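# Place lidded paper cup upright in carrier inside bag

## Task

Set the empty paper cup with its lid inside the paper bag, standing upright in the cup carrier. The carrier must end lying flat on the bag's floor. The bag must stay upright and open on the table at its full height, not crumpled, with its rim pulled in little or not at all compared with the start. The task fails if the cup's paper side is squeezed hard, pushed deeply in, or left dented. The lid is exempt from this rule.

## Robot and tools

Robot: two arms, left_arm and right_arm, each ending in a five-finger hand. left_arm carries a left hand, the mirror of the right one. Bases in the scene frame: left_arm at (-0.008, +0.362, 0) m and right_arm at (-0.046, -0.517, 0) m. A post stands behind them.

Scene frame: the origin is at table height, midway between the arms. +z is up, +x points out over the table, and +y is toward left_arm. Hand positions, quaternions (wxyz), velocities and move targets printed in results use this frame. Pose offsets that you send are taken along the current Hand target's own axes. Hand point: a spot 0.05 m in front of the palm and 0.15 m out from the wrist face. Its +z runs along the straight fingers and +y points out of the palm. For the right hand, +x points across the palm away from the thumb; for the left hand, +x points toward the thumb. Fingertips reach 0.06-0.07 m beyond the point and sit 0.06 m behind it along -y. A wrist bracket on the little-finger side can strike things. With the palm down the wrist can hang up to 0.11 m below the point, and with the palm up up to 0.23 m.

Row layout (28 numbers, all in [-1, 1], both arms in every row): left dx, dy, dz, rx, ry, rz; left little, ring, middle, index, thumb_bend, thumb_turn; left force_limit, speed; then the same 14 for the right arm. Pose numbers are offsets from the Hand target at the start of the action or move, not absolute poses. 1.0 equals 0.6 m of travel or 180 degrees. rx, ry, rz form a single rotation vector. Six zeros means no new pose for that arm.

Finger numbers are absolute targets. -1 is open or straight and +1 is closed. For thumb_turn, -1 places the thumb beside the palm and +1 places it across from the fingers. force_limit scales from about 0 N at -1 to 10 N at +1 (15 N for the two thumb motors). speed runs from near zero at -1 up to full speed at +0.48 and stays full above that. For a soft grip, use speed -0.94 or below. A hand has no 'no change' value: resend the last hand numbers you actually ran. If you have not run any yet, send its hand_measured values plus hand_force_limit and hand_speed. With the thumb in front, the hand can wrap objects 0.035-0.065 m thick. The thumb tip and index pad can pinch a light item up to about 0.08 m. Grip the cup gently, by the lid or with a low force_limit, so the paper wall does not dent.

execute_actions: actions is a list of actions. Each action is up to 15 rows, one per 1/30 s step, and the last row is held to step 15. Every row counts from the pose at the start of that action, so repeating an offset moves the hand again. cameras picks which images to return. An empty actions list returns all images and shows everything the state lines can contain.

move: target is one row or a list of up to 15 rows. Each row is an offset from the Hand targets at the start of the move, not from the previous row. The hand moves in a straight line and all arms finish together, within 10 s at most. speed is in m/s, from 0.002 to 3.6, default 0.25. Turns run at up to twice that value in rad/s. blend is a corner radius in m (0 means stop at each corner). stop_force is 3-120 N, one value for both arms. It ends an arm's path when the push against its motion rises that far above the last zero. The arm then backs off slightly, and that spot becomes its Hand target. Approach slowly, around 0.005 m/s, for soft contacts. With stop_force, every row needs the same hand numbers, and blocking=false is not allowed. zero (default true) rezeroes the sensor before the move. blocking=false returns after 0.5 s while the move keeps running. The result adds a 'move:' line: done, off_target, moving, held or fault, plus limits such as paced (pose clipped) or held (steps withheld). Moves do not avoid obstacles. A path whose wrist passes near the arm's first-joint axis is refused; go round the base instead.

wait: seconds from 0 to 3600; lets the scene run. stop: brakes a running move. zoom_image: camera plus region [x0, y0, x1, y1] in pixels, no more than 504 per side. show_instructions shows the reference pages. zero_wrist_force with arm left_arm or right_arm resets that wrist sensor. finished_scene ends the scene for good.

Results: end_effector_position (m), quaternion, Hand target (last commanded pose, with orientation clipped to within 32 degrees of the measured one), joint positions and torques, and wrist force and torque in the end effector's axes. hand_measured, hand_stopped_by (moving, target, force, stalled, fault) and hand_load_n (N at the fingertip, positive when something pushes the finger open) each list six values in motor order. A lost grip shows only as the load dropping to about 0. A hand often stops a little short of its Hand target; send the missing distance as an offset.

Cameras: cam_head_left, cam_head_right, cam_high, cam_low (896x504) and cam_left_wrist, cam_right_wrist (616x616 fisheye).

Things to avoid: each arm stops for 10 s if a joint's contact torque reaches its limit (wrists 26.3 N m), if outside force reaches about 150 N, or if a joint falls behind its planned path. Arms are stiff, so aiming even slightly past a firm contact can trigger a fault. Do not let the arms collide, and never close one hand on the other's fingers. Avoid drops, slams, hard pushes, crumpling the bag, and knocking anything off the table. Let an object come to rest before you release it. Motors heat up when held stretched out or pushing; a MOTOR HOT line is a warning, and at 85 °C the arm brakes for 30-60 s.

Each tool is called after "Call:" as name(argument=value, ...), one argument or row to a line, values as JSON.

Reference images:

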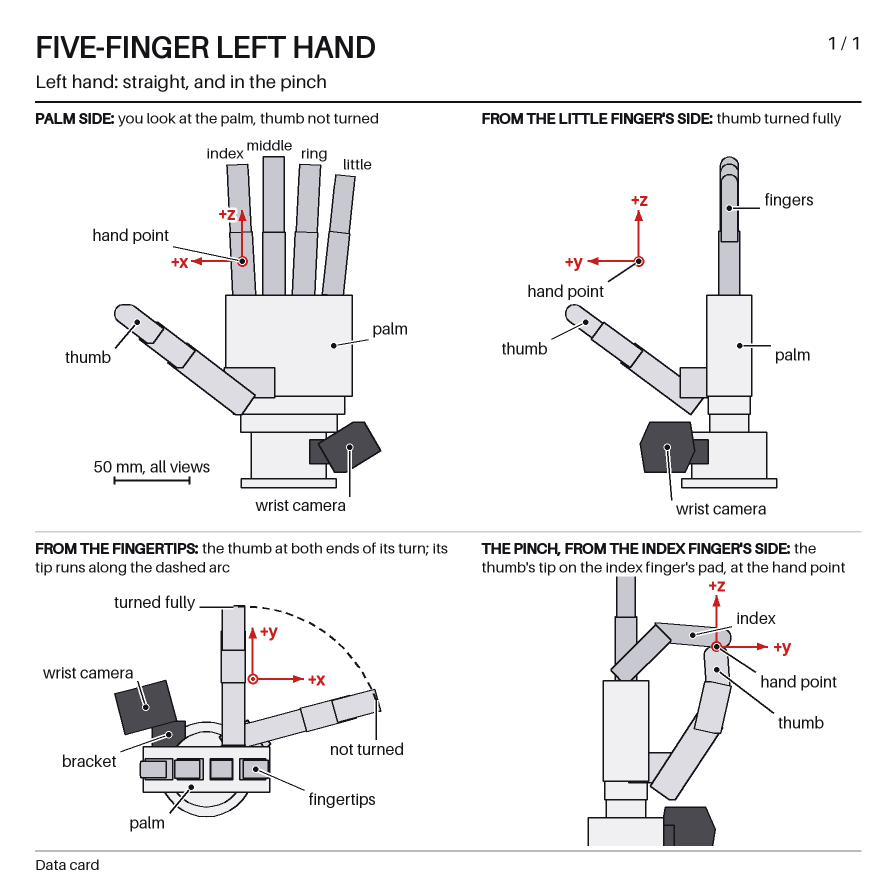

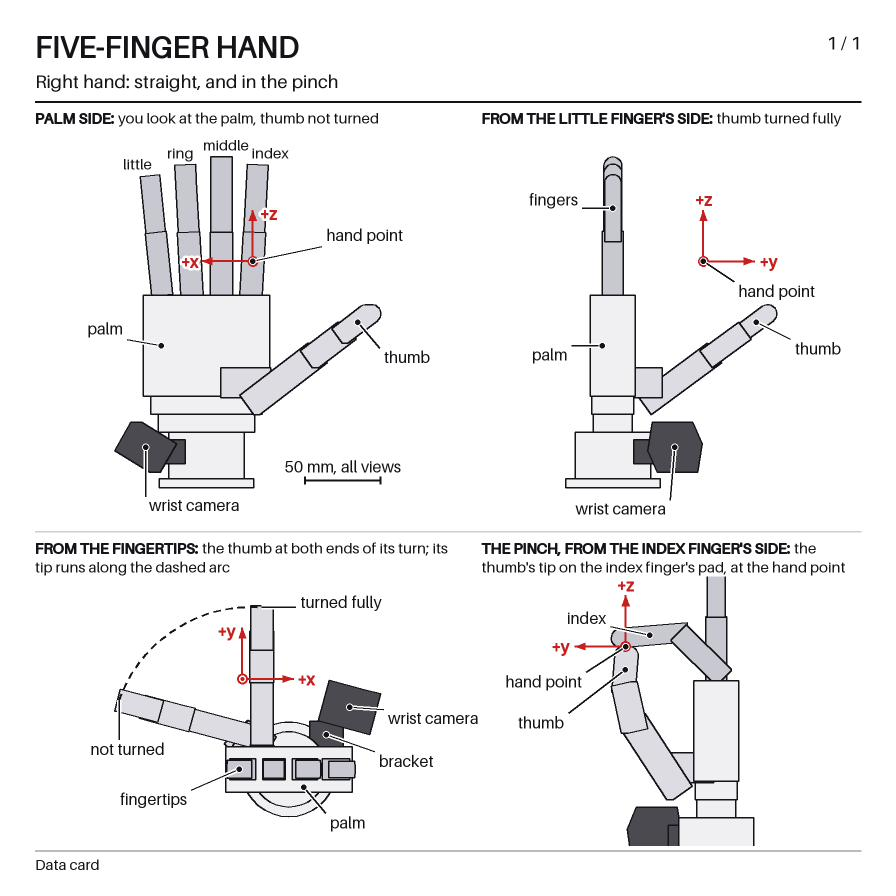

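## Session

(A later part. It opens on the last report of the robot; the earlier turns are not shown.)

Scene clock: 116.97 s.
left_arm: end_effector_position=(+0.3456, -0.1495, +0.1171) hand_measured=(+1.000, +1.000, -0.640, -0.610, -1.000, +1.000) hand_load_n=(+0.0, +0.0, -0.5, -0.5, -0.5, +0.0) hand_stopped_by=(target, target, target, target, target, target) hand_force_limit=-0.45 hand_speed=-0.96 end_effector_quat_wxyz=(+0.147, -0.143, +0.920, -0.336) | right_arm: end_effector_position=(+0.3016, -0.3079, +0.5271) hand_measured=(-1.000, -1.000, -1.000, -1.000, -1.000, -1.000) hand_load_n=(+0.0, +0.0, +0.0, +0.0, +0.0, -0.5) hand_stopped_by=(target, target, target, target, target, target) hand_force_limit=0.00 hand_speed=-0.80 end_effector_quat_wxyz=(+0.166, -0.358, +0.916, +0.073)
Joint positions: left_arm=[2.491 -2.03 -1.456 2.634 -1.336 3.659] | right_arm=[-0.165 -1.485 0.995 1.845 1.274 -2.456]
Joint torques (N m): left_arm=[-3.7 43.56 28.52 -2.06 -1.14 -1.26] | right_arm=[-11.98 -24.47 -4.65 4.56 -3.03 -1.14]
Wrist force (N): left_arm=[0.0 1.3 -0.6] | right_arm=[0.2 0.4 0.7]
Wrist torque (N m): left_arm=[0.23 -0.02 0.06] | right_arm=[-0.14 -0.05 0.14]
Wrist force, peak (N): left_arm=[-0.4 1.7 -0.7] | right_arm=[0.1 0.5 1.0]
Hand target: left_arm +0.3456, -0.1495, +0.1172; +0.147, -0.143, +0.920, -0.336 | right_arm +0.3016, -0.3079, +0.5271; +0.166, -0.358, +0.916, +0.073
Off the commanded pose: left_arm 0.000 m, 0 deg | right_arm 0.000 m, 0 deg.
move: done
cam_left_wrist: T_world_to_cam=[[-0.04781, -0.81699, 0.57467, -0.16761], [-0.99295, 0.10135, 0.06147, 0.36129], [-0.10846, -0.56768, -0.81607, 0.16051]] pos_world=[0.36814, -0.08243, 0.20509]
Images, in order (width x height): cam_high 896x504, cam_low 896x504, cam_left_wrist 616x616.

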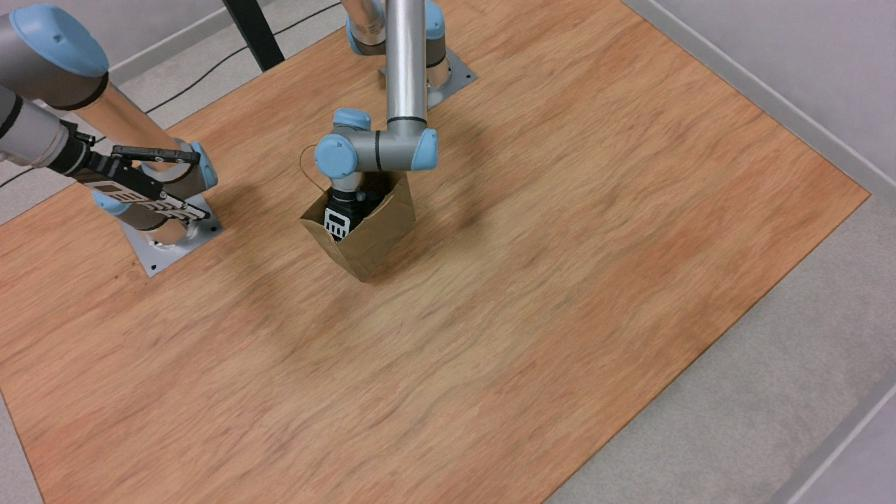

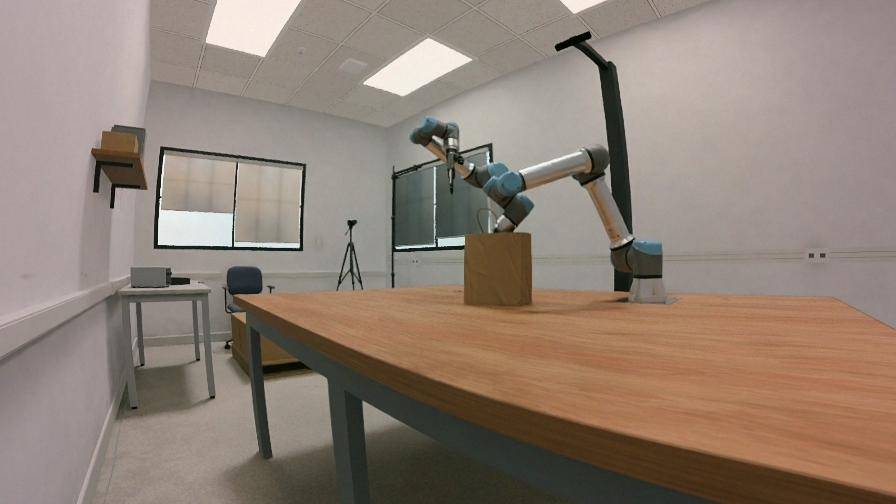

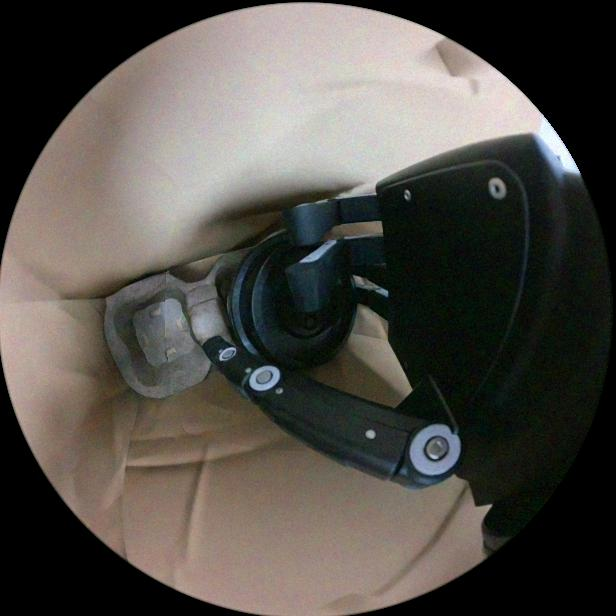

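Call:
move(
  target=[-0.00433,-0.01647,-0.0183,0,0,0,1,1,-0.64,-0.61,-1,1,-0.45,-0.96,0,0,0,0,0,0,-1,-1,-1,-1,-1,-1,0,-0.8],
  speed=0.03,
  cameras=["cam_left_wrist","cam_high","cam_low"],
)

Call:
zoom_image(
  camera="cam_left_wrist",
  region=[190, 190, 400, 400],
)

Call:
zoom_image(
  camera="cam_low",
  region=[430, 200, 570, 320],
)

Scene clock: 118.30 s.
left_arm: end_effector_position=(+0.3456, -0.1495, +0.1321) hand_measured=(+1.000, +1.000, -0.640, -0.610, -1.000, +1.000) hand_load_n=(+0.0, +0.0, +0.0, +0.0, +0.0, +0.0) hand_stopped_by=(target, target, target, target, target, target) hand_force_limit=-0.45 hand_speed=-0.96 end_effector_quat_wxyz=(+0.147, -0.143, +0.920, -0.336) | right_arm: end_effector_position=(+0.3016, -0.3079, +0.5271) hand_measured=(-1.000, -1.000, -1.000, -1.000, -1.000, -1.000) hand_load_n=(+0.0, +0.0, +0.0, +0.0, +0.0, +0.0) hand_stopped_by=(target, target, target, target, target, target) hand_force_limit=0.00 hand_speed=-0.80 end_effector_quat_wxyz=(+0.166, -0.358, +0.916, +0.073)
Joint positions: left_arm=[2.491 -2.019 -1.432 2.6 -1.336 3.659] | right_arm=[-0.165 -1.485 0.995 1.845 1.274 -2.456]
Joint torques (N m): left_arm=[-5.77 43.14 27.78 -2.38 -1.12 -1.12] | right_arm=[-11.54 -24.63 -4.74 4.74 -3.01 -1.2]
Wrist force (N): left_arm=[0.0 1.4 -0.5] | right_arm=[-0.3 0.4 0.7]
Wrist torque (N m): left_arm=[0.24 -0.02 0.07] | right_arm=[-0.14 0.02 0.11]
Wrist force, peak (N): left_arm=[-0.2 1.6 -0.7] | right_arm=[0.1 0.6 1.0]
Hand target: left_arm +0.3456, -0.1495, +0.1322; +0.147, -0.143, +0.920, -0.336 | right_arm +0.3016, -0.3079, +0.5271; +0.166, -0.358, +0.916, +0.073
Off the commanded pose: left_arm 0.000 m, 0 deg | right_arm 0.000 m, 0 deg.
move: done
cam_left_wrist: T_world_to_cam=[[-0.04781, -0.81699, 0.57467, -0.17623], [-0.99295, 0.10135, 0.06147, 0.36037], [-0.10846, -0.56768, -0.81607, 0.17275]] pos_world=[0.36814, -0.08243, 0.2201]
Images, in order (width x height): cam_high 896x504, cam_low 896x504, cam_left_wrist 616x616.

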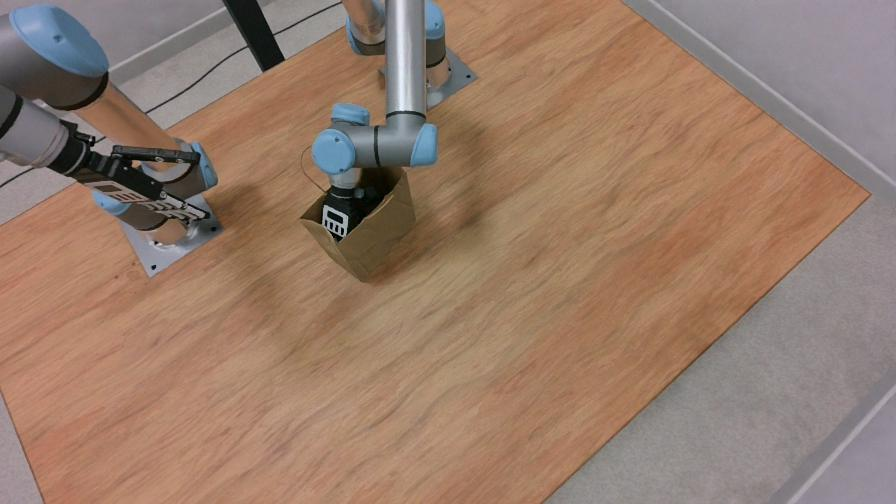

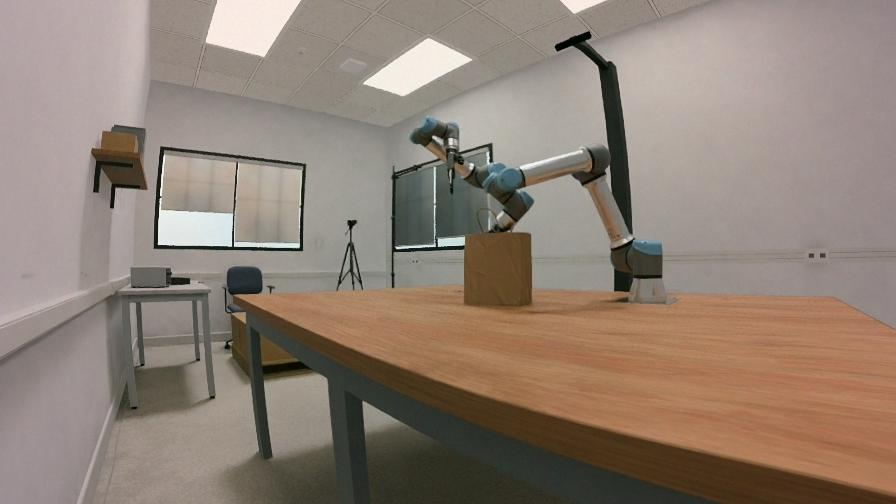

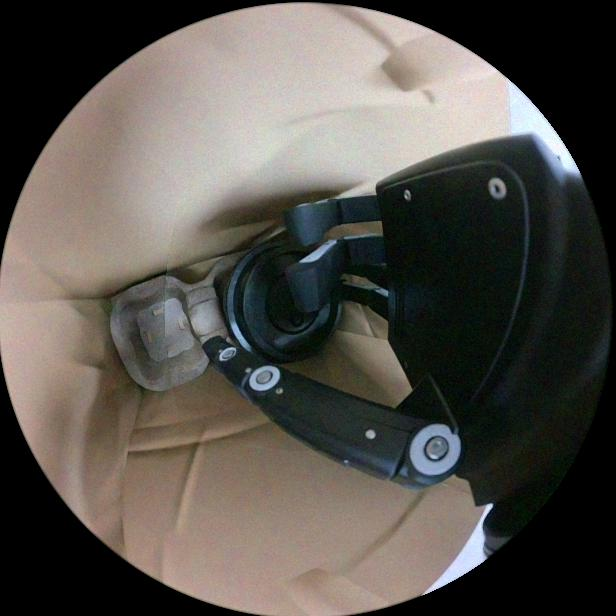

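Scaled by 2.400 from the camera's image (finer frame: 880x880).

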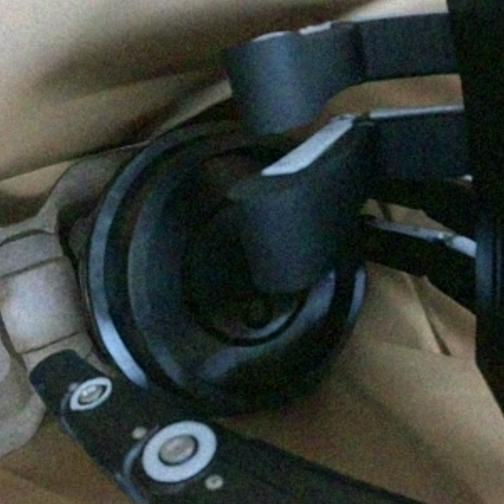

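Scaled by 3.600 from the camera's image (finer frame: 1280x720).

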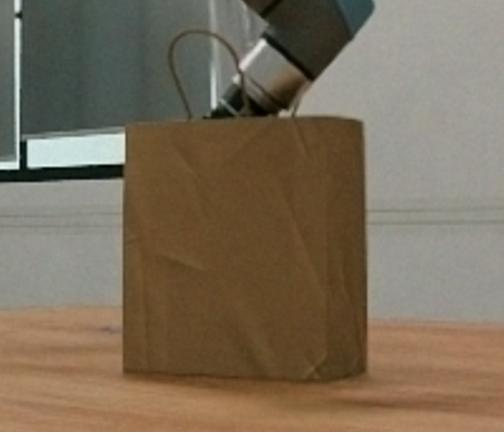

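Call:
move(
  target=[
    [-0.00954,-0.03624,-0.04026,0,0,0,1,1,-0.64,-0.61,-1,1,-0.45,-0.96,0,0,0,0,0,0,-1,-1,-1,-1,-1,-1,0,-0.8],
    [-0.0368,-0.0356,-0.1368,0,0,0,1,1,-0.64,-0.61,-1,1,-0.45,-0.96,0,0,0,0,0,0,-1,-1,-1,-1,-1,-1,0,-0.8],
  ],
  speed=0.04,
  blend=[0.01, 0],
  cameras=["cam_left_wrist","cam_high","cam_low"],
)

Call:
zoom_image(
  camera="cam_high",
  region=[280, 150, 440, 290],
)

Call:
zoom_image(
  camera="cam_low",
  region=[430, 200, 570, 320],
)

Scene clock: 122.03 s.
left_arm: end_effector_position=(+0.3393, -0.1100, +0.2101) hand_measured=(+1.000, +1.000, -0.640, -0.610, -1.000, +1.000) hand_load_n=(+0.5, +0.0, +0.0, +0.0, +0.0, +0.0) hand_stopped_by=(target, target, target, target, target, target) hand_force_limit=-0.45 hand_speed=-0.96 end_effector_quat_wxyz=(+0.147, -0.143, +0.920, -0.336) | right_arm: end_effector_position=(+0.3016, -0.3079, +0.5271) hand_measured=(-1.000, -1.000, -1.000, -1.000, -1.000, -1.000) hand_load_n=(+0.0, +0.0, +0.0, +0.0, +0.0, +0.0) hand_stopped_by=(target, target, target, target, target, target) hand_force_limit=0.00 hand_speed=-0.80 end_effector_quat_wxyz=(+0.166, -0.358, +0.916, +0.073)
Joint positions: left_arm=[2.552 -1.894 -1.408 2.438 -1.296 3.706] | right_arm=[-0.165 -1.485 0.995 1.845 1.274 -2.456]
Joint torques (N m): left_arm=[6.8 39.42 9.84 -2.55 2.11 1.94] | right_arm=[-11.1 -24.28 -4.78 4.72 -3.01 -1.11]
Wrist force (N): left_arm=[-0.3 1.0 -0.5] | right_arm=[0.0 0.3 0.6]
Wrist torque (N m): left_arm=[0.19 0.02 -0.15] | right_arm=[-0.16 -0.02 0.14]
Wrist force, peak (N): left_arm=[-0.1 1.6 -0.4] | right_arm=[0.2 0.6 1.0]
Hand target: left_arm +0.3393, -0.1099, +0.2102; +0.147, -0.143, +0.920, -0.336 | right_arm +0.3016, -0.3079, +0.5271; +0.166, -0.358, +0.916, +0.073
Off the commanded pose: left_arm 0.000 m, 0 deg | right_arm 0.000 m, 0 deg.
move: done
cam_left_wrist: T_world_to_cam=[[-0.04781, -0.81699, 0.57467, -0.18902], [-0.99295, 0.10135, 0.06147, 0.34542], [-0.10846, -0.56768, -0.81607, 0.25807]] pos_world=[0.36194, -0.04293, 0.298]
Images, in order (width x height): cam_high 896x504, cam_low 896x504, cam_left_wrist 616x616.

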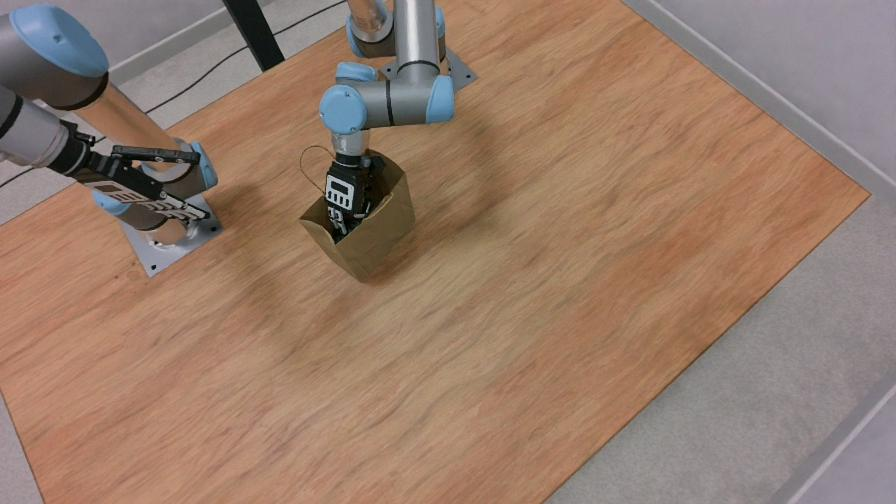

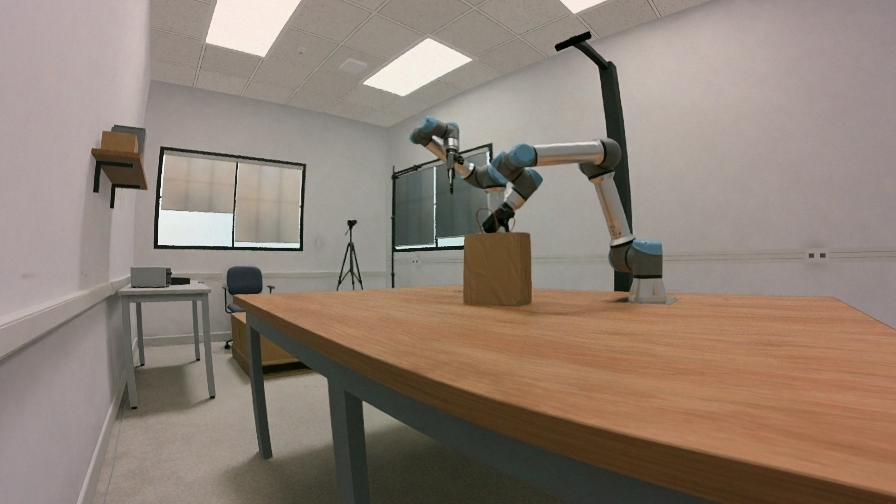

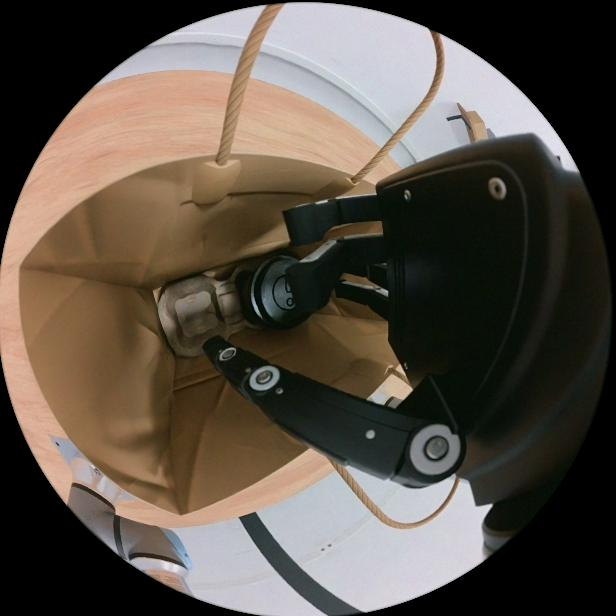

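Scaled by 3.150 from the camera's image (finer frame: 1280x720).

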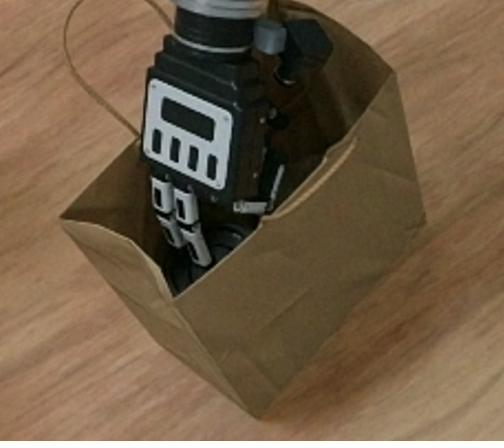

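Scaled by 3.600 from the camera's image (finer frame: 1280x720).

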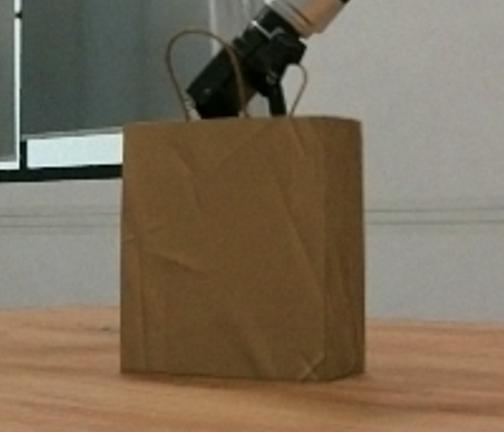

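Call:
move(
  target=[-0.0491,-0.1867,-0.2074,0,0,0,1,1,-0.64,-0.61,-1,1,-0.45,-0.96,0,0,0,0,0,0,-1,-1,-1,-1,-1,-1,0,-0.8],
  speed=0.06,
  cameras=["cam_left_wrist","cam_high","cam_low"],
)

Call:
zoom_image(
  camera="cam_left_wrist",
  region=[150, 200, 400, 450],
)

Call:
zoom_image(
  camera="cam_high",
  region=[280, 150, 440, 290],
)

Scene clock: 125.80 s.
left_arm: end_effector_position=(+0.3393, -0.1099, +0.3801) hand_measured=(+1.000, +1.000, -0.640, -0.610, -1.000, +1.000) hand_load_n=(+0.0, +0.0, +0.0, +0.0, +0.0, +0.0) hand_stopped_by=(target, target, target, target, target, target) hand_force_limit=-0.45 hand_speed=-0.96 end_effector_quat_wxyz=(+0.147, -0.143, +0.920, -0.336) | right_arm: end_effector_position=(+0.3016, -0.3079, +0.5271) hand_measured=(-1.000, -1.000, -1.000, -1.000, -1.000, -1.000) hand_load_n=(+0.0, +0.0, +0.0, +0.0, +0.0, +0.0) hand_stopped_by=(target, target, target, target, target, target) hand_force_limit=0.00 hand_speed=-0.80 end_effector_quat_wxyz=(+0.166, -0.358, +0.916, +0.073)
Joint positions: left_arm=[2.552 -1.921 -0.932 1.99 -1.296 3.706] | right_arm=[-0.165 -1.485 0.995 1.845 1.274 -2.456]
Joint torques (N m): left_arm=[-4.62 24.42 27.22 -2.2 -0.7 1.94] | right_arm=[-11.12 -25.09 -4.97 4.59 -2.97 -1.13]
Wrist force (N): left_arm=[-0.2 0.6 -0.7] | right_arm=[-0.1 0.7 0.6]
Wrist torque (N m): left_arm=[0.15 0.02 -0.14] | right_arm=[-0.10 0.01 0.13]
Wrist force, peak (N): left_arm=[0.0 1.6 -0.1] | right_arm=[0.0 0.7 0.9]
Hand target: left_arm +0.3393, -0.1099, +0.3802; +0.147, -0.143, +0.920, -0.336 | right_arm +0.3016, -0.3079, +0.5271; +0.166, -0.358, +0.916, +0.073
Off the commanded pose: left_arm 0.000 m, 0 deg | right_arm 0.000 m, 0 deg.
move: done
cam_left_wrist: T_world_to_cam=[[-0.04771, -0.81695, 0.57473, -0.28675], [-0.99296, 0.10127, 0.06152, 0.33483], [-0.10846, -0.56775, -0.81603, 0.39691]] pos_world=[0.36184, -0.04283, 0.46809]
Images, in order (width x height): cam_high 896x504, cam_low 896x504, cam_left_wrist 616x616.

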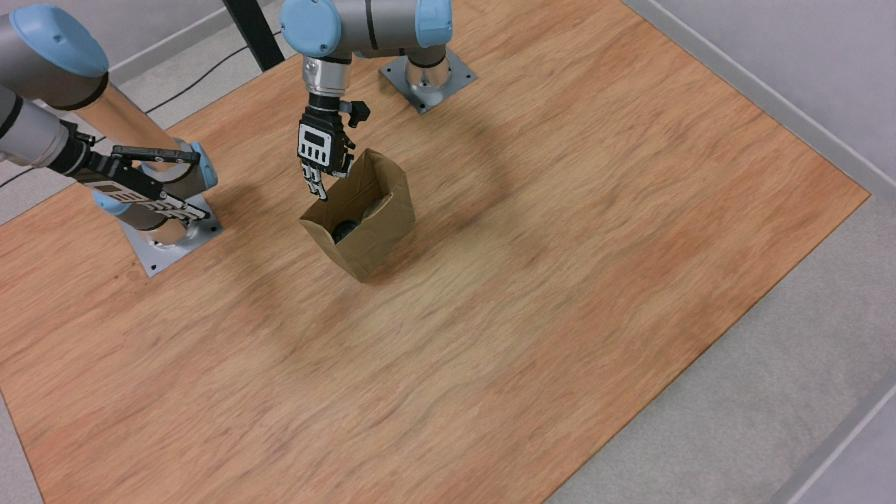

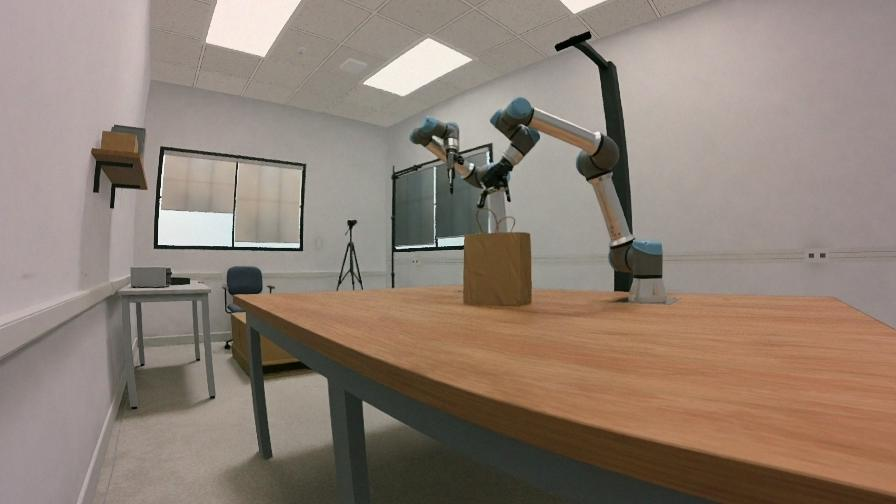

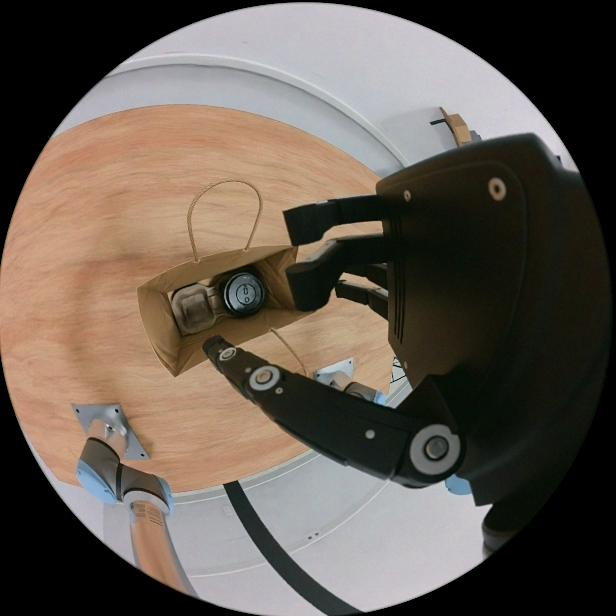

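Scaled by 2.016 from the camera's image (finer frame: 880x880).

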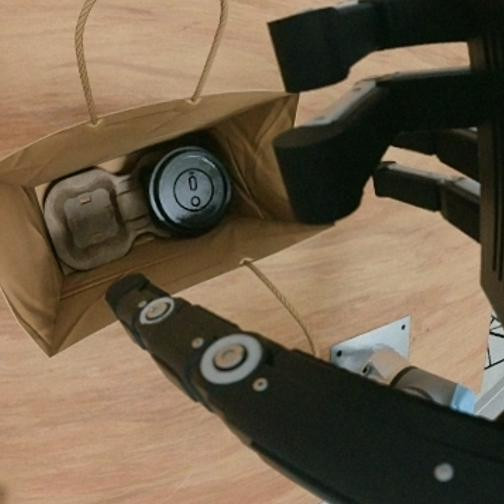

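Scaled by 3.150 from the camera's image (finer frame: 1280x720).

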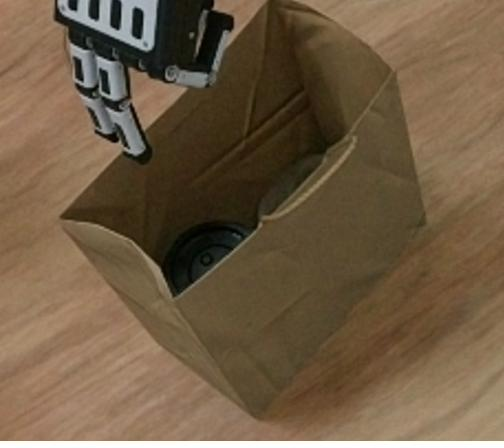

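Call:
move(
  target=[
    [-0.00867,-0.03294,-0.0366,0,0,0,1,1,-0.64,-0.61,-1,1,-0.45,-0.96,0,0,0,0,0,0,-1,-1,-1,-1,-1,-1,0,-0.8],
    [-0.1043,0.1953,-0.2648,0,0,0,1,1,-0.64,-0.61,-1,1,-0.45,-0.96,0,0,0,0,0,0,-1,-1,-1,-1,-1,-1,0,-0.8],
  ],
  speed=0.12,
  blend=[0.01, 0],
  cameras=["all"],
)

Call:
zoom_image(
  camera="cam_head_left",
  region=[420, 320, 620, 500],
)

Call:
zoom_image(
  camera="cam_head_right",
  region=[420, 320, 620, 500],
)

Call:
zoom_image(
  camera="cam_high",
  region=[280, 150, 440, 290],
)

Call:
zoom_image(
  camera="cam_low",
  region=[430, 200, 570, 320],
)

Scene clock: 129.23 s.
left_arm: end_effector_position=(+0.3193, +0.0900, +0.4301) hand_measured=(+1.000, +1.000, -0.640, -0.610, -1.000, +1.000) hand_load_n=(+0.0, +0.0, +0.0, +0.0, +0.0, +0.0) hand_stopped_by=(target, target, target, target, target, target) hand_force_limit=-0.45 hand_speed=-0.96 end_effector_quat_wxyz=(+0.147, -0.143, +0.920, -0.336) | right_arm: end_effector_position=(+0.3016, -0.3079, +0.5271) hand_measured=(-1.000, -1.000, -1.000, -1.000, -1.000, -1.000) hand_load_n=(+0.0, +0.0, +0.0, +0.0, -0.5, +0.0) hand_stopped_by=(target, target, target, target, target, target) hand_force_limit=0.00 hand_speed=-0.80 end_effector_quat_wxyz=(+0.166, -0.358, +0.916, +0.073)
Joint positions: left_arm=[3.05 -1.576 -1.254 1.779 -1.004 4.152] | right_arm=[-0.165 -1.485 0.995 1.845 1.274 -2.456]
Joint torques (N m): left_arm=[7.02 25.58 9.29 -2.98 2.43 2.25] | right_arm=[-10.8 -24.58 -5.53 4.73 -2.91 -0.97]
Wrist force (N): left_arm=[0.3 1.3 -0.6] | right_arm=[0.2 0.2 0.7]
Wrist torque (N m): left_arm=[0.26 -0.05 -0.12] | right_arm=[-0.18 -0.05 0.14]
Wrist force, peak (N): left_arm=[-0.3 1.7 -0.4] | right_arm=[0.1 0.6 1.0]
Hand target: left_arm +0.3193, +0.0901, +0.4301; +0.147, -0.143, +0.920, -0.336 | right_arm +0.3016, -0.3079, +0.5271; +0.166, -0.358, +0.916, +0.073
Off the commanded pose: left_arm 0.000 m, 0 deg | right_arm 0.000 m, 0 deg.
move: done
cam_left_wrist: T_world_to_cam=[[-0.04781, -0.81699, 0.57467, -0.15301], [-0.99295, 0.10135, 0.06147, 0.29167], [-0.10846, -0.56768, -0.81607, 0.54896]] pos_world=[0.34184, 0.15707, 0.51799]
cam_right_wrist: T_world_to_cam=[[-0.83201, 0.54909, -0.0791, 0.46372], [0.3088, 0.57686, 0.75623, -0.31154], [0.46087, 0.60476, -0.64951, 0.50447]] pos_world=[0.24953, -0.37999, 0.59994]

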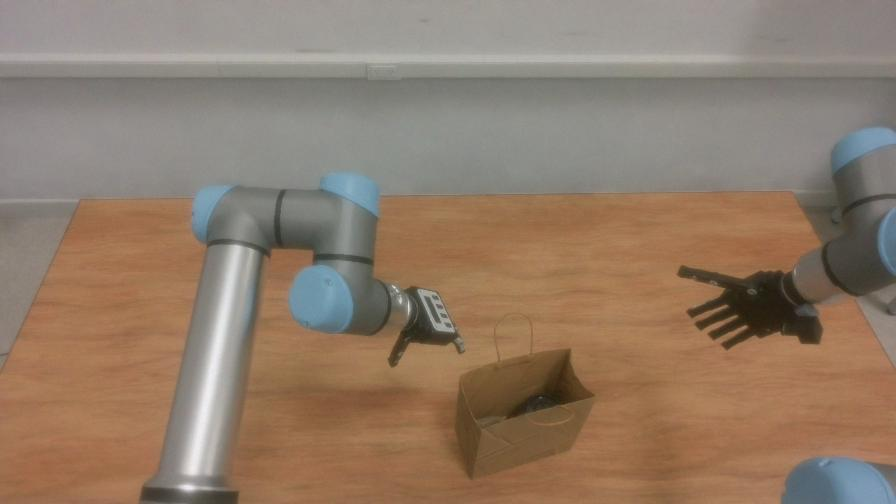

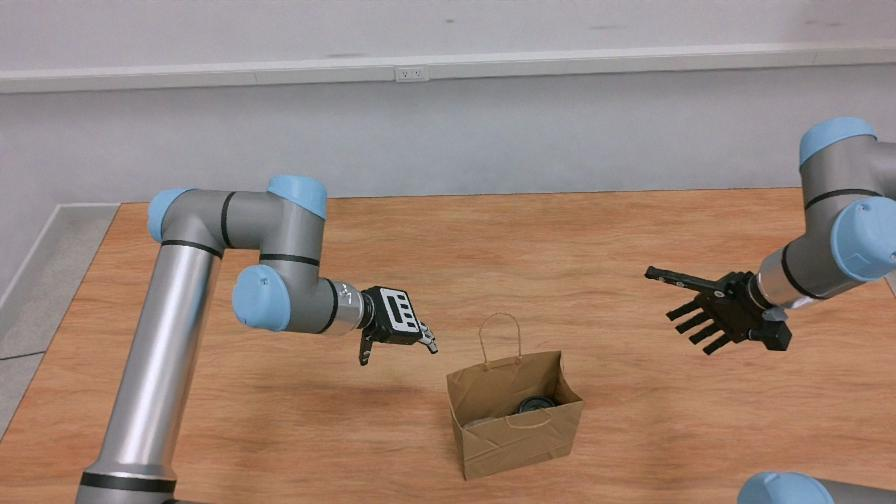

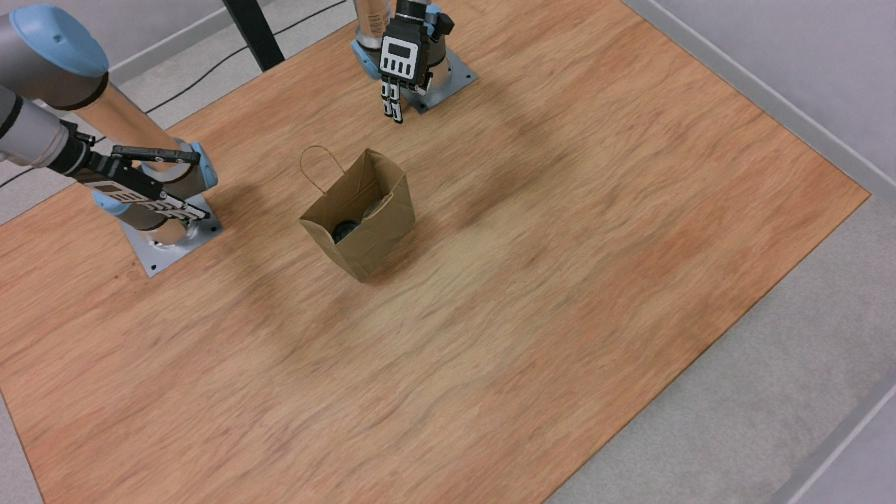

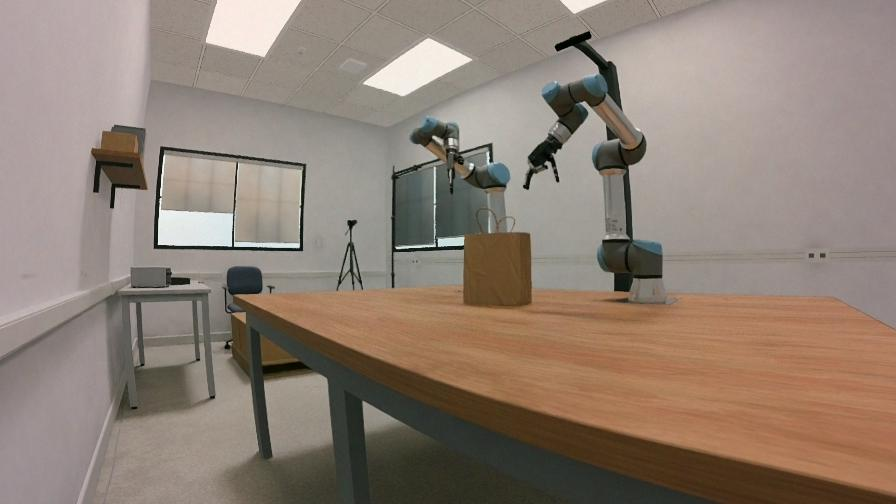

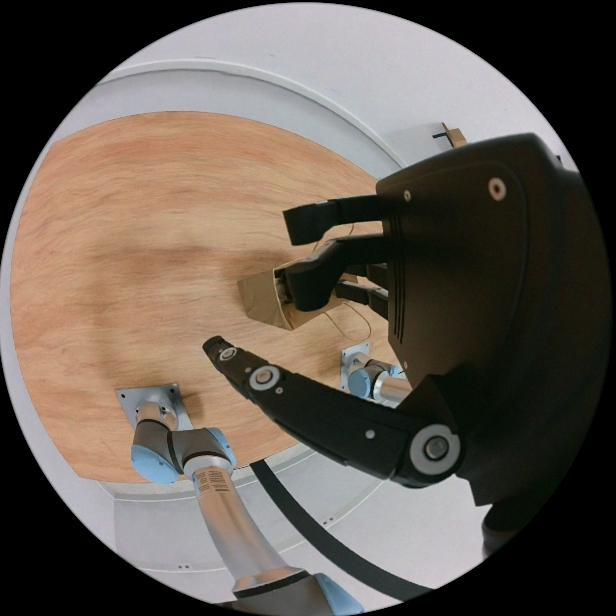

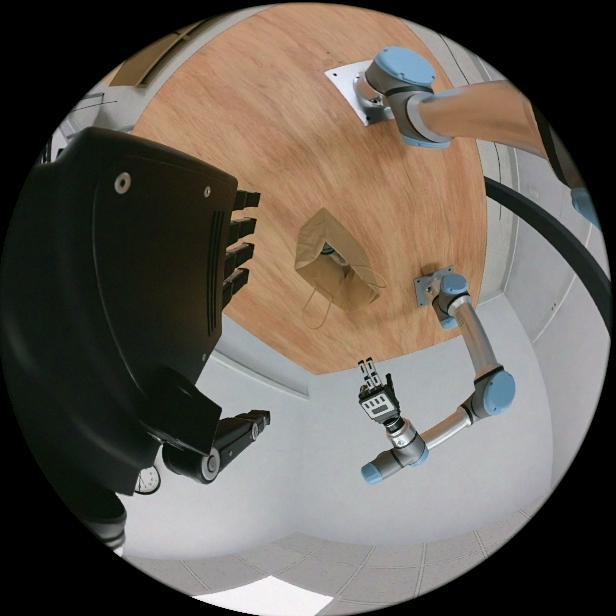

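Scaled by 2.520 from the camera's image (finer frame: 1280x720).

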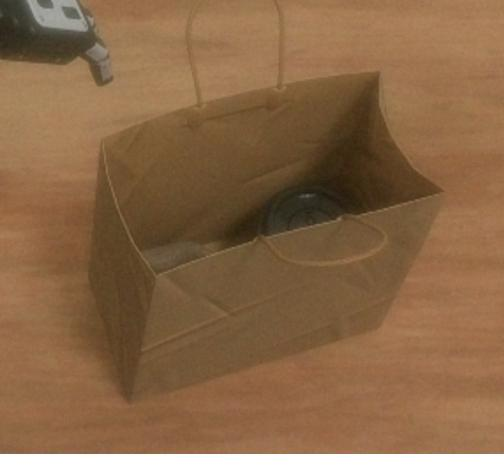

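Scaled by 2.520 from the camera's image (finer frame: 1280x720).

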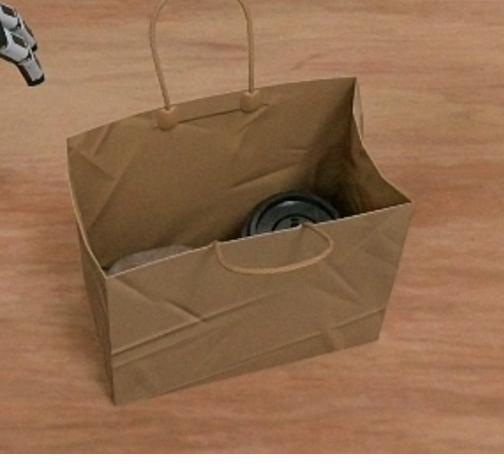

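Scaled by 3.150 from the camera's image (finer frame: 1280x720).

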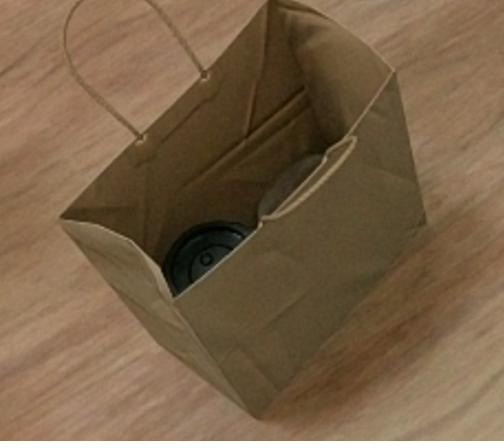

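Scaled by 3.600 from the camera's image (finer frame: 1280x720).

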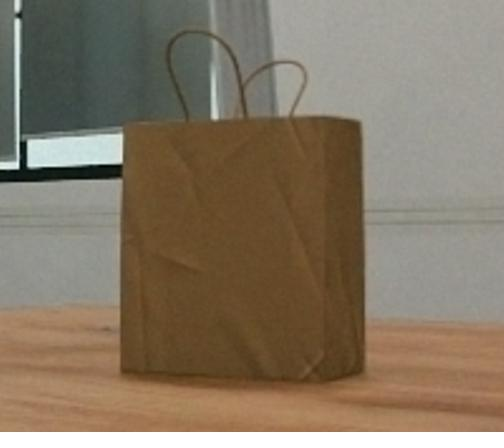

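Call:
finished_scene(
)

The scene is finished: the task was done.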